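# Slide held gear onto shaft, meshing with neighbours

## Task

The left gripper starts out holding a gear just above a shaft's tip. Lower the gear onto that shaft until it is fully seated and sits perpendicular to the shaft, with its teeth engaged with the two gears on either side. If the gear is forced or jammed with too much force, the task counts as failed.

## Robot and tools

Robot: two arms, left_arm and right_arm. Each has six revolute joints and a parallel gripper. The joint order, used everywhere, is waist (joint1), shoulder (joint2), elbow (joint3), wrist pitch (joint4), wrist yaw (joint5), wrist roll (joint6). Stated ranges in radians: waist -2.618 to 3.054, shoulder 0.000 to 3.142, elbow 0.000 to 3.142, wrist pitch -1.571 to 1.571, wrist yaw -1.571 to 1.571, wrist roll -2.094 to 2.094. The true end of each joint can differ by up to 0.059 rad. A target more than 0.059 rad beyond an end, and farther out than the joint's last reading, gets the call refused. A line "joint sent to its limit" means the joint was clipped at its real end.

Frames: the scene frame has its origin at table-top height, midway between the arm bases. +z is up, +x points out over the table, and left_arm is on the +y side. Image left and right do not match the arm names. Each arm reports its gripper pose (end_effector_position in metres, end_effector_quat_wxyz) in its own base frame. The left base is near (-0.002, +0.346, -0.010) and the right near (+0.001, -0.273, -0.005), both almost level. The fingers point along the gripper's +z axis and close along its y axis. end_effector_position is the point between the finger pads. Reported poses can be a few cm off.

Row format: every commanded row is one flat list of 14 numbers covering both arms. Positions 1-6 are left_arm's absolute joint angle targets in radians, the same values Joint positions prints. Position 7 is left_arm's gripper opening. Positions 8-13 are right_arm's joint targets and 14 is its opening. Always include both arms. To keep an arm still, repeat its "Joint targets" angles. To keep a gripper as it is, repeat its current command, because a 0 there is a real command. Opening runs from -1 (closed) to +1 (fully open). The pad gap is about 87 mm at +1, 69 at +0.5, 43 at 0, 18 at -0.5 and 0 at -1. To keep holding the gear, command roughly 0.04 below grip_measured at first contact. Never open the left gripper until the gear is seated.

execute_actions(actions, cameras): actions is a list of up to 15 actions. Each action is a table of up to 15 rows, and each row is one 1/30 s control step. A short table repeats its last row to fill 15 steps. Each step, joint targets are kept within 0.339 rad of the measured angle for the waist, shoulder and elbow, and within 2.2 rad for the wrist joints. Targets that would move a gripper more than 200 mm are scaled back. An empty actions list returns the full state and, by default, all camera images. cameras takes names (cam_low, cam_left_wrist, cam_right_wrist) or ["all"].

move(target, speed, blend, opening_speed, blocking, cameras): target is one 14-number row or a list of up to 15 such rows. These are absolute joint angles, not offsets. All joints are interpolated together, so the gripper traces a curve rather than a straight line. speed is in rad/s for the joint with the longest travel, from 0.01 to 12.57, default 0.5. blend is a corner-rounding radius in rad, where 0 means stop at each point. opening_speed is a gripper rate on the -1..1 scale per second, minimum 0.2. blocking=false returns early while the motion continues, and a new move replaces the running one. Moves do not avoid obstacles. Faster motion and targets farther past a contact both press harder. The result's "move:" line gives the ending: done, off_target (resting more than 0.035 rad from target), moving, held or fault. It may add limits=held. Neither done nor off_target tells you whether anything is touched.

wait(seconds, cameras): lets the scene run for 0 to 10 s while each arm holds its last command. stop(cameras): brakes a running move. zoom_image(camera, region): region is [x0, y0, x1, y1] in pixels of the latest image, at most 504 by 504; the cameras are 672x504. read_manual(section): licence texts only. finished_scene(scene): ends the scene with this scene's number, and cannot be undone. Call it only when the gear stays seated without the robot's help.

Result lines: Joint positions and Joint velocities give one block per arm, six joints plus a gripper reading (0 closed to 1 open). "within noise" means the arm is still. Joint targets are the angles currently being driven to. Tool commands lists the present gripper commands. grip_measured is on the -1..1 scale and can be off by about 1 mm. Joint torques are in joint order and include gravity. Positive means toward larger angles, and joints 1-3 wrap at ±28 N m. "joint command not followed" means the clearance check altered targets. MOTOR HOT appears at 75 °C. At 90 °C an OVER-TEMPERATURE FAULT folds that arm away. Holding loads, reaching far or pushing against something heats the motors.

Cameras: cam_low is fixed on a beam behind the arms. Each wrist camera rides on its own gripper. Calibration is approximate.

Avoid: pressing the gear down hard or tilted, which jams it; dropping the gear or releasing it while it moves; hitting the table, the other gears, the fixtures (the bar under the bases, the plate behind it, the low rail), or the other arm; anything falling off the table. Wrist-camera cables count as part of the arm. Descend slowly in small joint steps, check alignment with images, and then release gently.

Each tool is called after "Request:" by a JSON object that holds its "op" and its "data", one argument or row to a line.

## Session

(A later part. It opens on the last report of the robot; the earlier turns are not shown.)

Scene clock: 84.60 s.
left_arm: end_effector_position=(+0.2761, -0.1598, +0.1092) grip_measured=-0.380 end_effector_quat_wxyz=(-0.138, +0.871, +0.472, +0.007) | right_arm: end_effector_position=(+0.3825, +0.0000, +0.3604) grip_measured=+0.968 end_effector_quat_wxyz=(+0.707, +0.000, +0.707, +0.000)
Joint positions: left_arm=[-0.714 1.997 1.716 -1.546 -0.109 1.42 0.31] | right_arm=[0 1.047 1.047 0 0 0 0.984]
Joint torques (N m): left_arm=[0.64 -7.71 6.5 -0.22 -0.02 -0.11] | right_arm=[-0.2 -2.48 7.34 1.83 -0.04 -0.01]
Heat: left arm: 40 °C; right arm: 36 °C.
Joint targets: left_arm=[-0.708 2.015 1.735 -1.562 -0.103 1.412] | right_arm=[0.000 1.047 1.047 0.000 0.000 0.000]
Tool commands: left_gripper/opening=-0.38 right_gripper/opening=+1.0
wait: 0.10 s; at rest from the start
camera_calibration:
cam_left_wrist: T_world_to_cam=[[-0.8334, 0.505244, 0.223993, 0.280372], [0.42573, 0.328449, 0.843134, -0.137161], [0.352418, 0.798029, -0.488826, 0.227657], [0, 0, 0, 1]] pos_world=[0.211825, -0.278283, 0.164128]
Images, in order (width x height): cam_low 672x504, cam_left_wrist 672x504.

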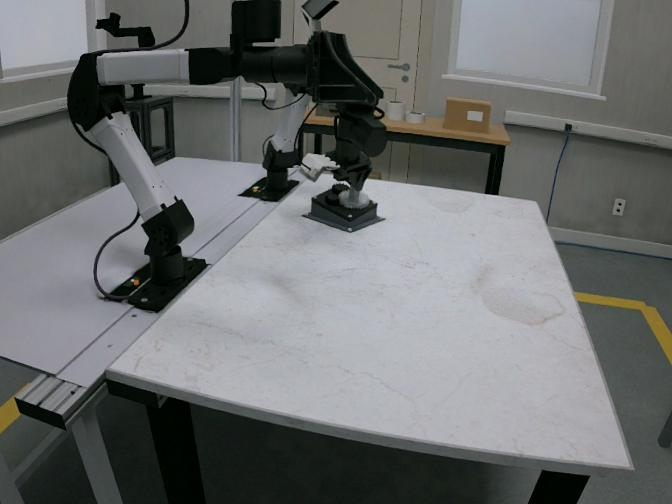

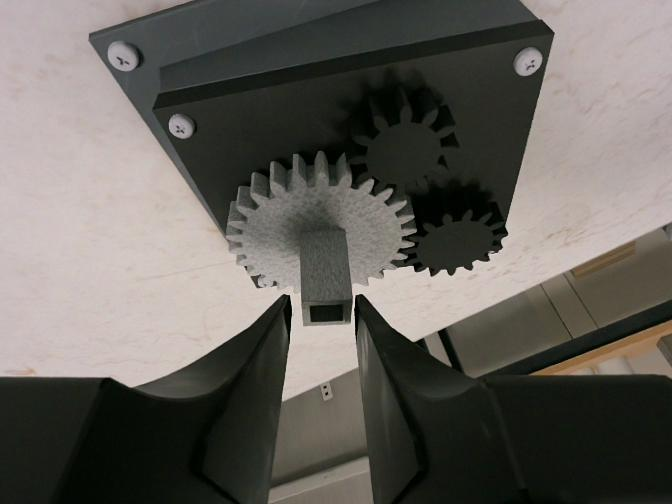

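Request:
{"op": "move", "data": {
  "target": [
    [-0.708,2.015,1.735,-1.562,-0.103,1.412,0.1,0,1.047,1.047,0,0,0,1],
    [-0.72,2.015,1.90,-1.568,-0.103,1.400,0.1,0,1.047,1.047,0,0,0,1]
  ],
  "speed": 0.25,
  "opening_speed": 0.8,
  "cameras": ["cam_low","cam_left_wrist"]
}}

Request:
{"op": "zoom_image", "data": {
  "camera": "cam_left_wrist",
  "region": [180, 20, 520, 275]
}}

Request:
{"op": "zoom_image", "data": {
  "camera": "cam_low",
  "region": [320, 170, 390, 230]
}}

Scene clock: 86.77 s.
left_arm: end_effector_position=(+0.3035, -0.1836, +0.1428) grip_measured=+0.100 end_effector_quat_wxyz=(-0.064, +0.872, +0.484, +0.035) | right_arm: end_effector_position=(+0.3825, +0.0000, +0.3604) grip_measured=+0.968 end_effector_quat_wxyz=(+0.707, +0.000, +0.707, +0.000)
Joint positions: left_arm=[-0.714 1.999 1.883 -1.552 -0.109 1.409 0.55] | right_arm=[0 1.047 1.047 0 0 0 0.984]
Joint torques (N m): left_arm=[-0.54 -8.1 6.53 0.11 -0.02 -0.14] | right_arm=[-0.18 -2.48 7.34 1.83 -0.04 -0.01]
Heat: left arm: 41 °C; right arm: 36 °C.
Joint targets: left_arm=[-0.720 2.015 1.900 -1.568 -0.103 1.400] | right_arm=[0.000 1.047 1.047 0.000 0.000 0.000]
move: done
camera_calibration:
cam_left_wrist: T_world_to_cam=[[-0.85656, 0.511586, 0.0677038, 0.338221], [0.318113, 0.420152, 0.849868, -0.120716], [0.406335, 0.749501, -0.522628, 0.232971], [0, 0, 0, 1]] pos_world=[0.233444, -0.296922, 0.201451]
Images, in order (width x height): cam_low 672x504, cam_left_wrist 672x504.

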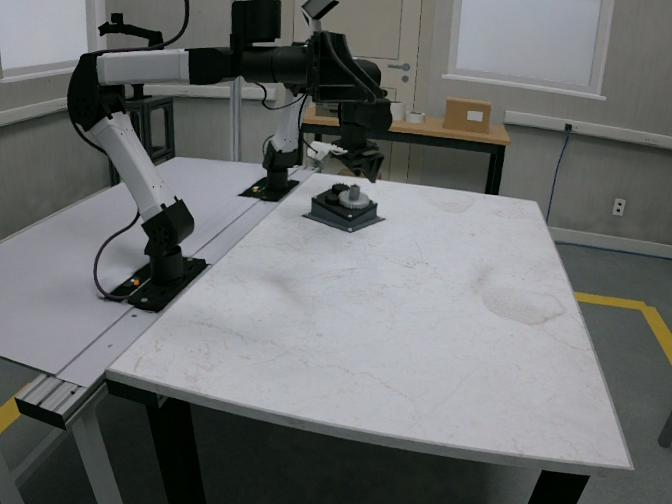

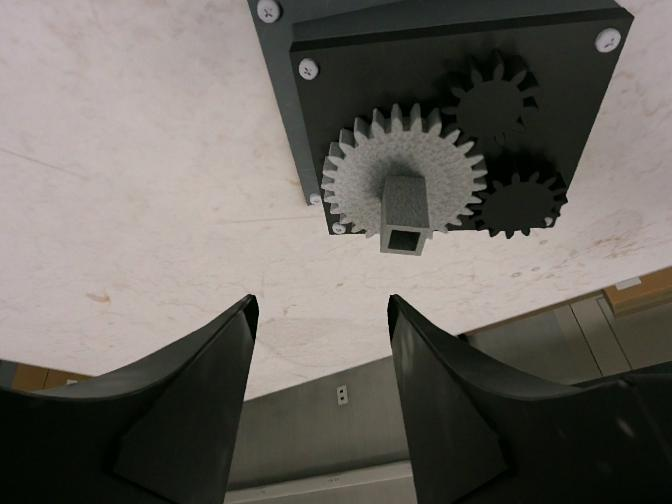

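Scaled by 1.482 from the camera's 672x504 image, which has a finer 960x720 frame.

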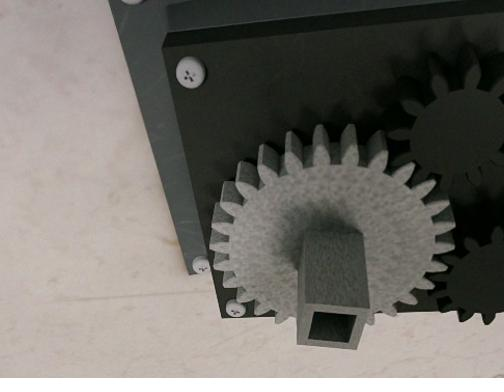

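Scaled by 7.200 from the camera's 672x504 image, which has a finer 960x720 frame.

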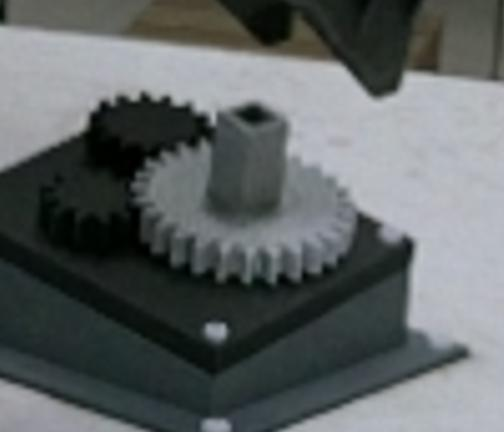

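Request:
{"op": "zoom_image", "data": {
  "camera": "cam_left_wrist",
  "region": [315, 95, 405, 245]
}}

Request:
{"op": "zoom_image", "data": {
  "camera": "cam_left_wrist",
  "region": [400, 95, 490, 245]
}}

Scaled by 3.360 from the camera's 672x504 image, which has a finer 960x720 frame.

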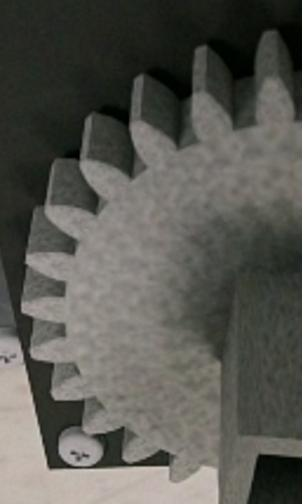

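Scaled by 3.360 from the camera's 672x504 image, which has a finer 960x720 frame.

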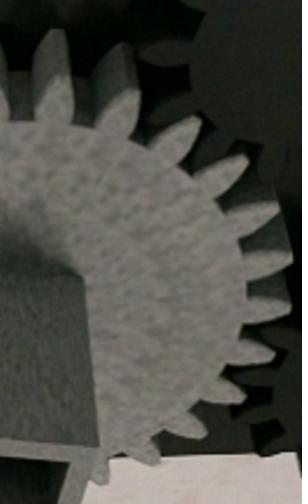

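Request:
{"op": "finished_scene", "data": {
  "scene": 2
}}

The scene is finished: the task was done.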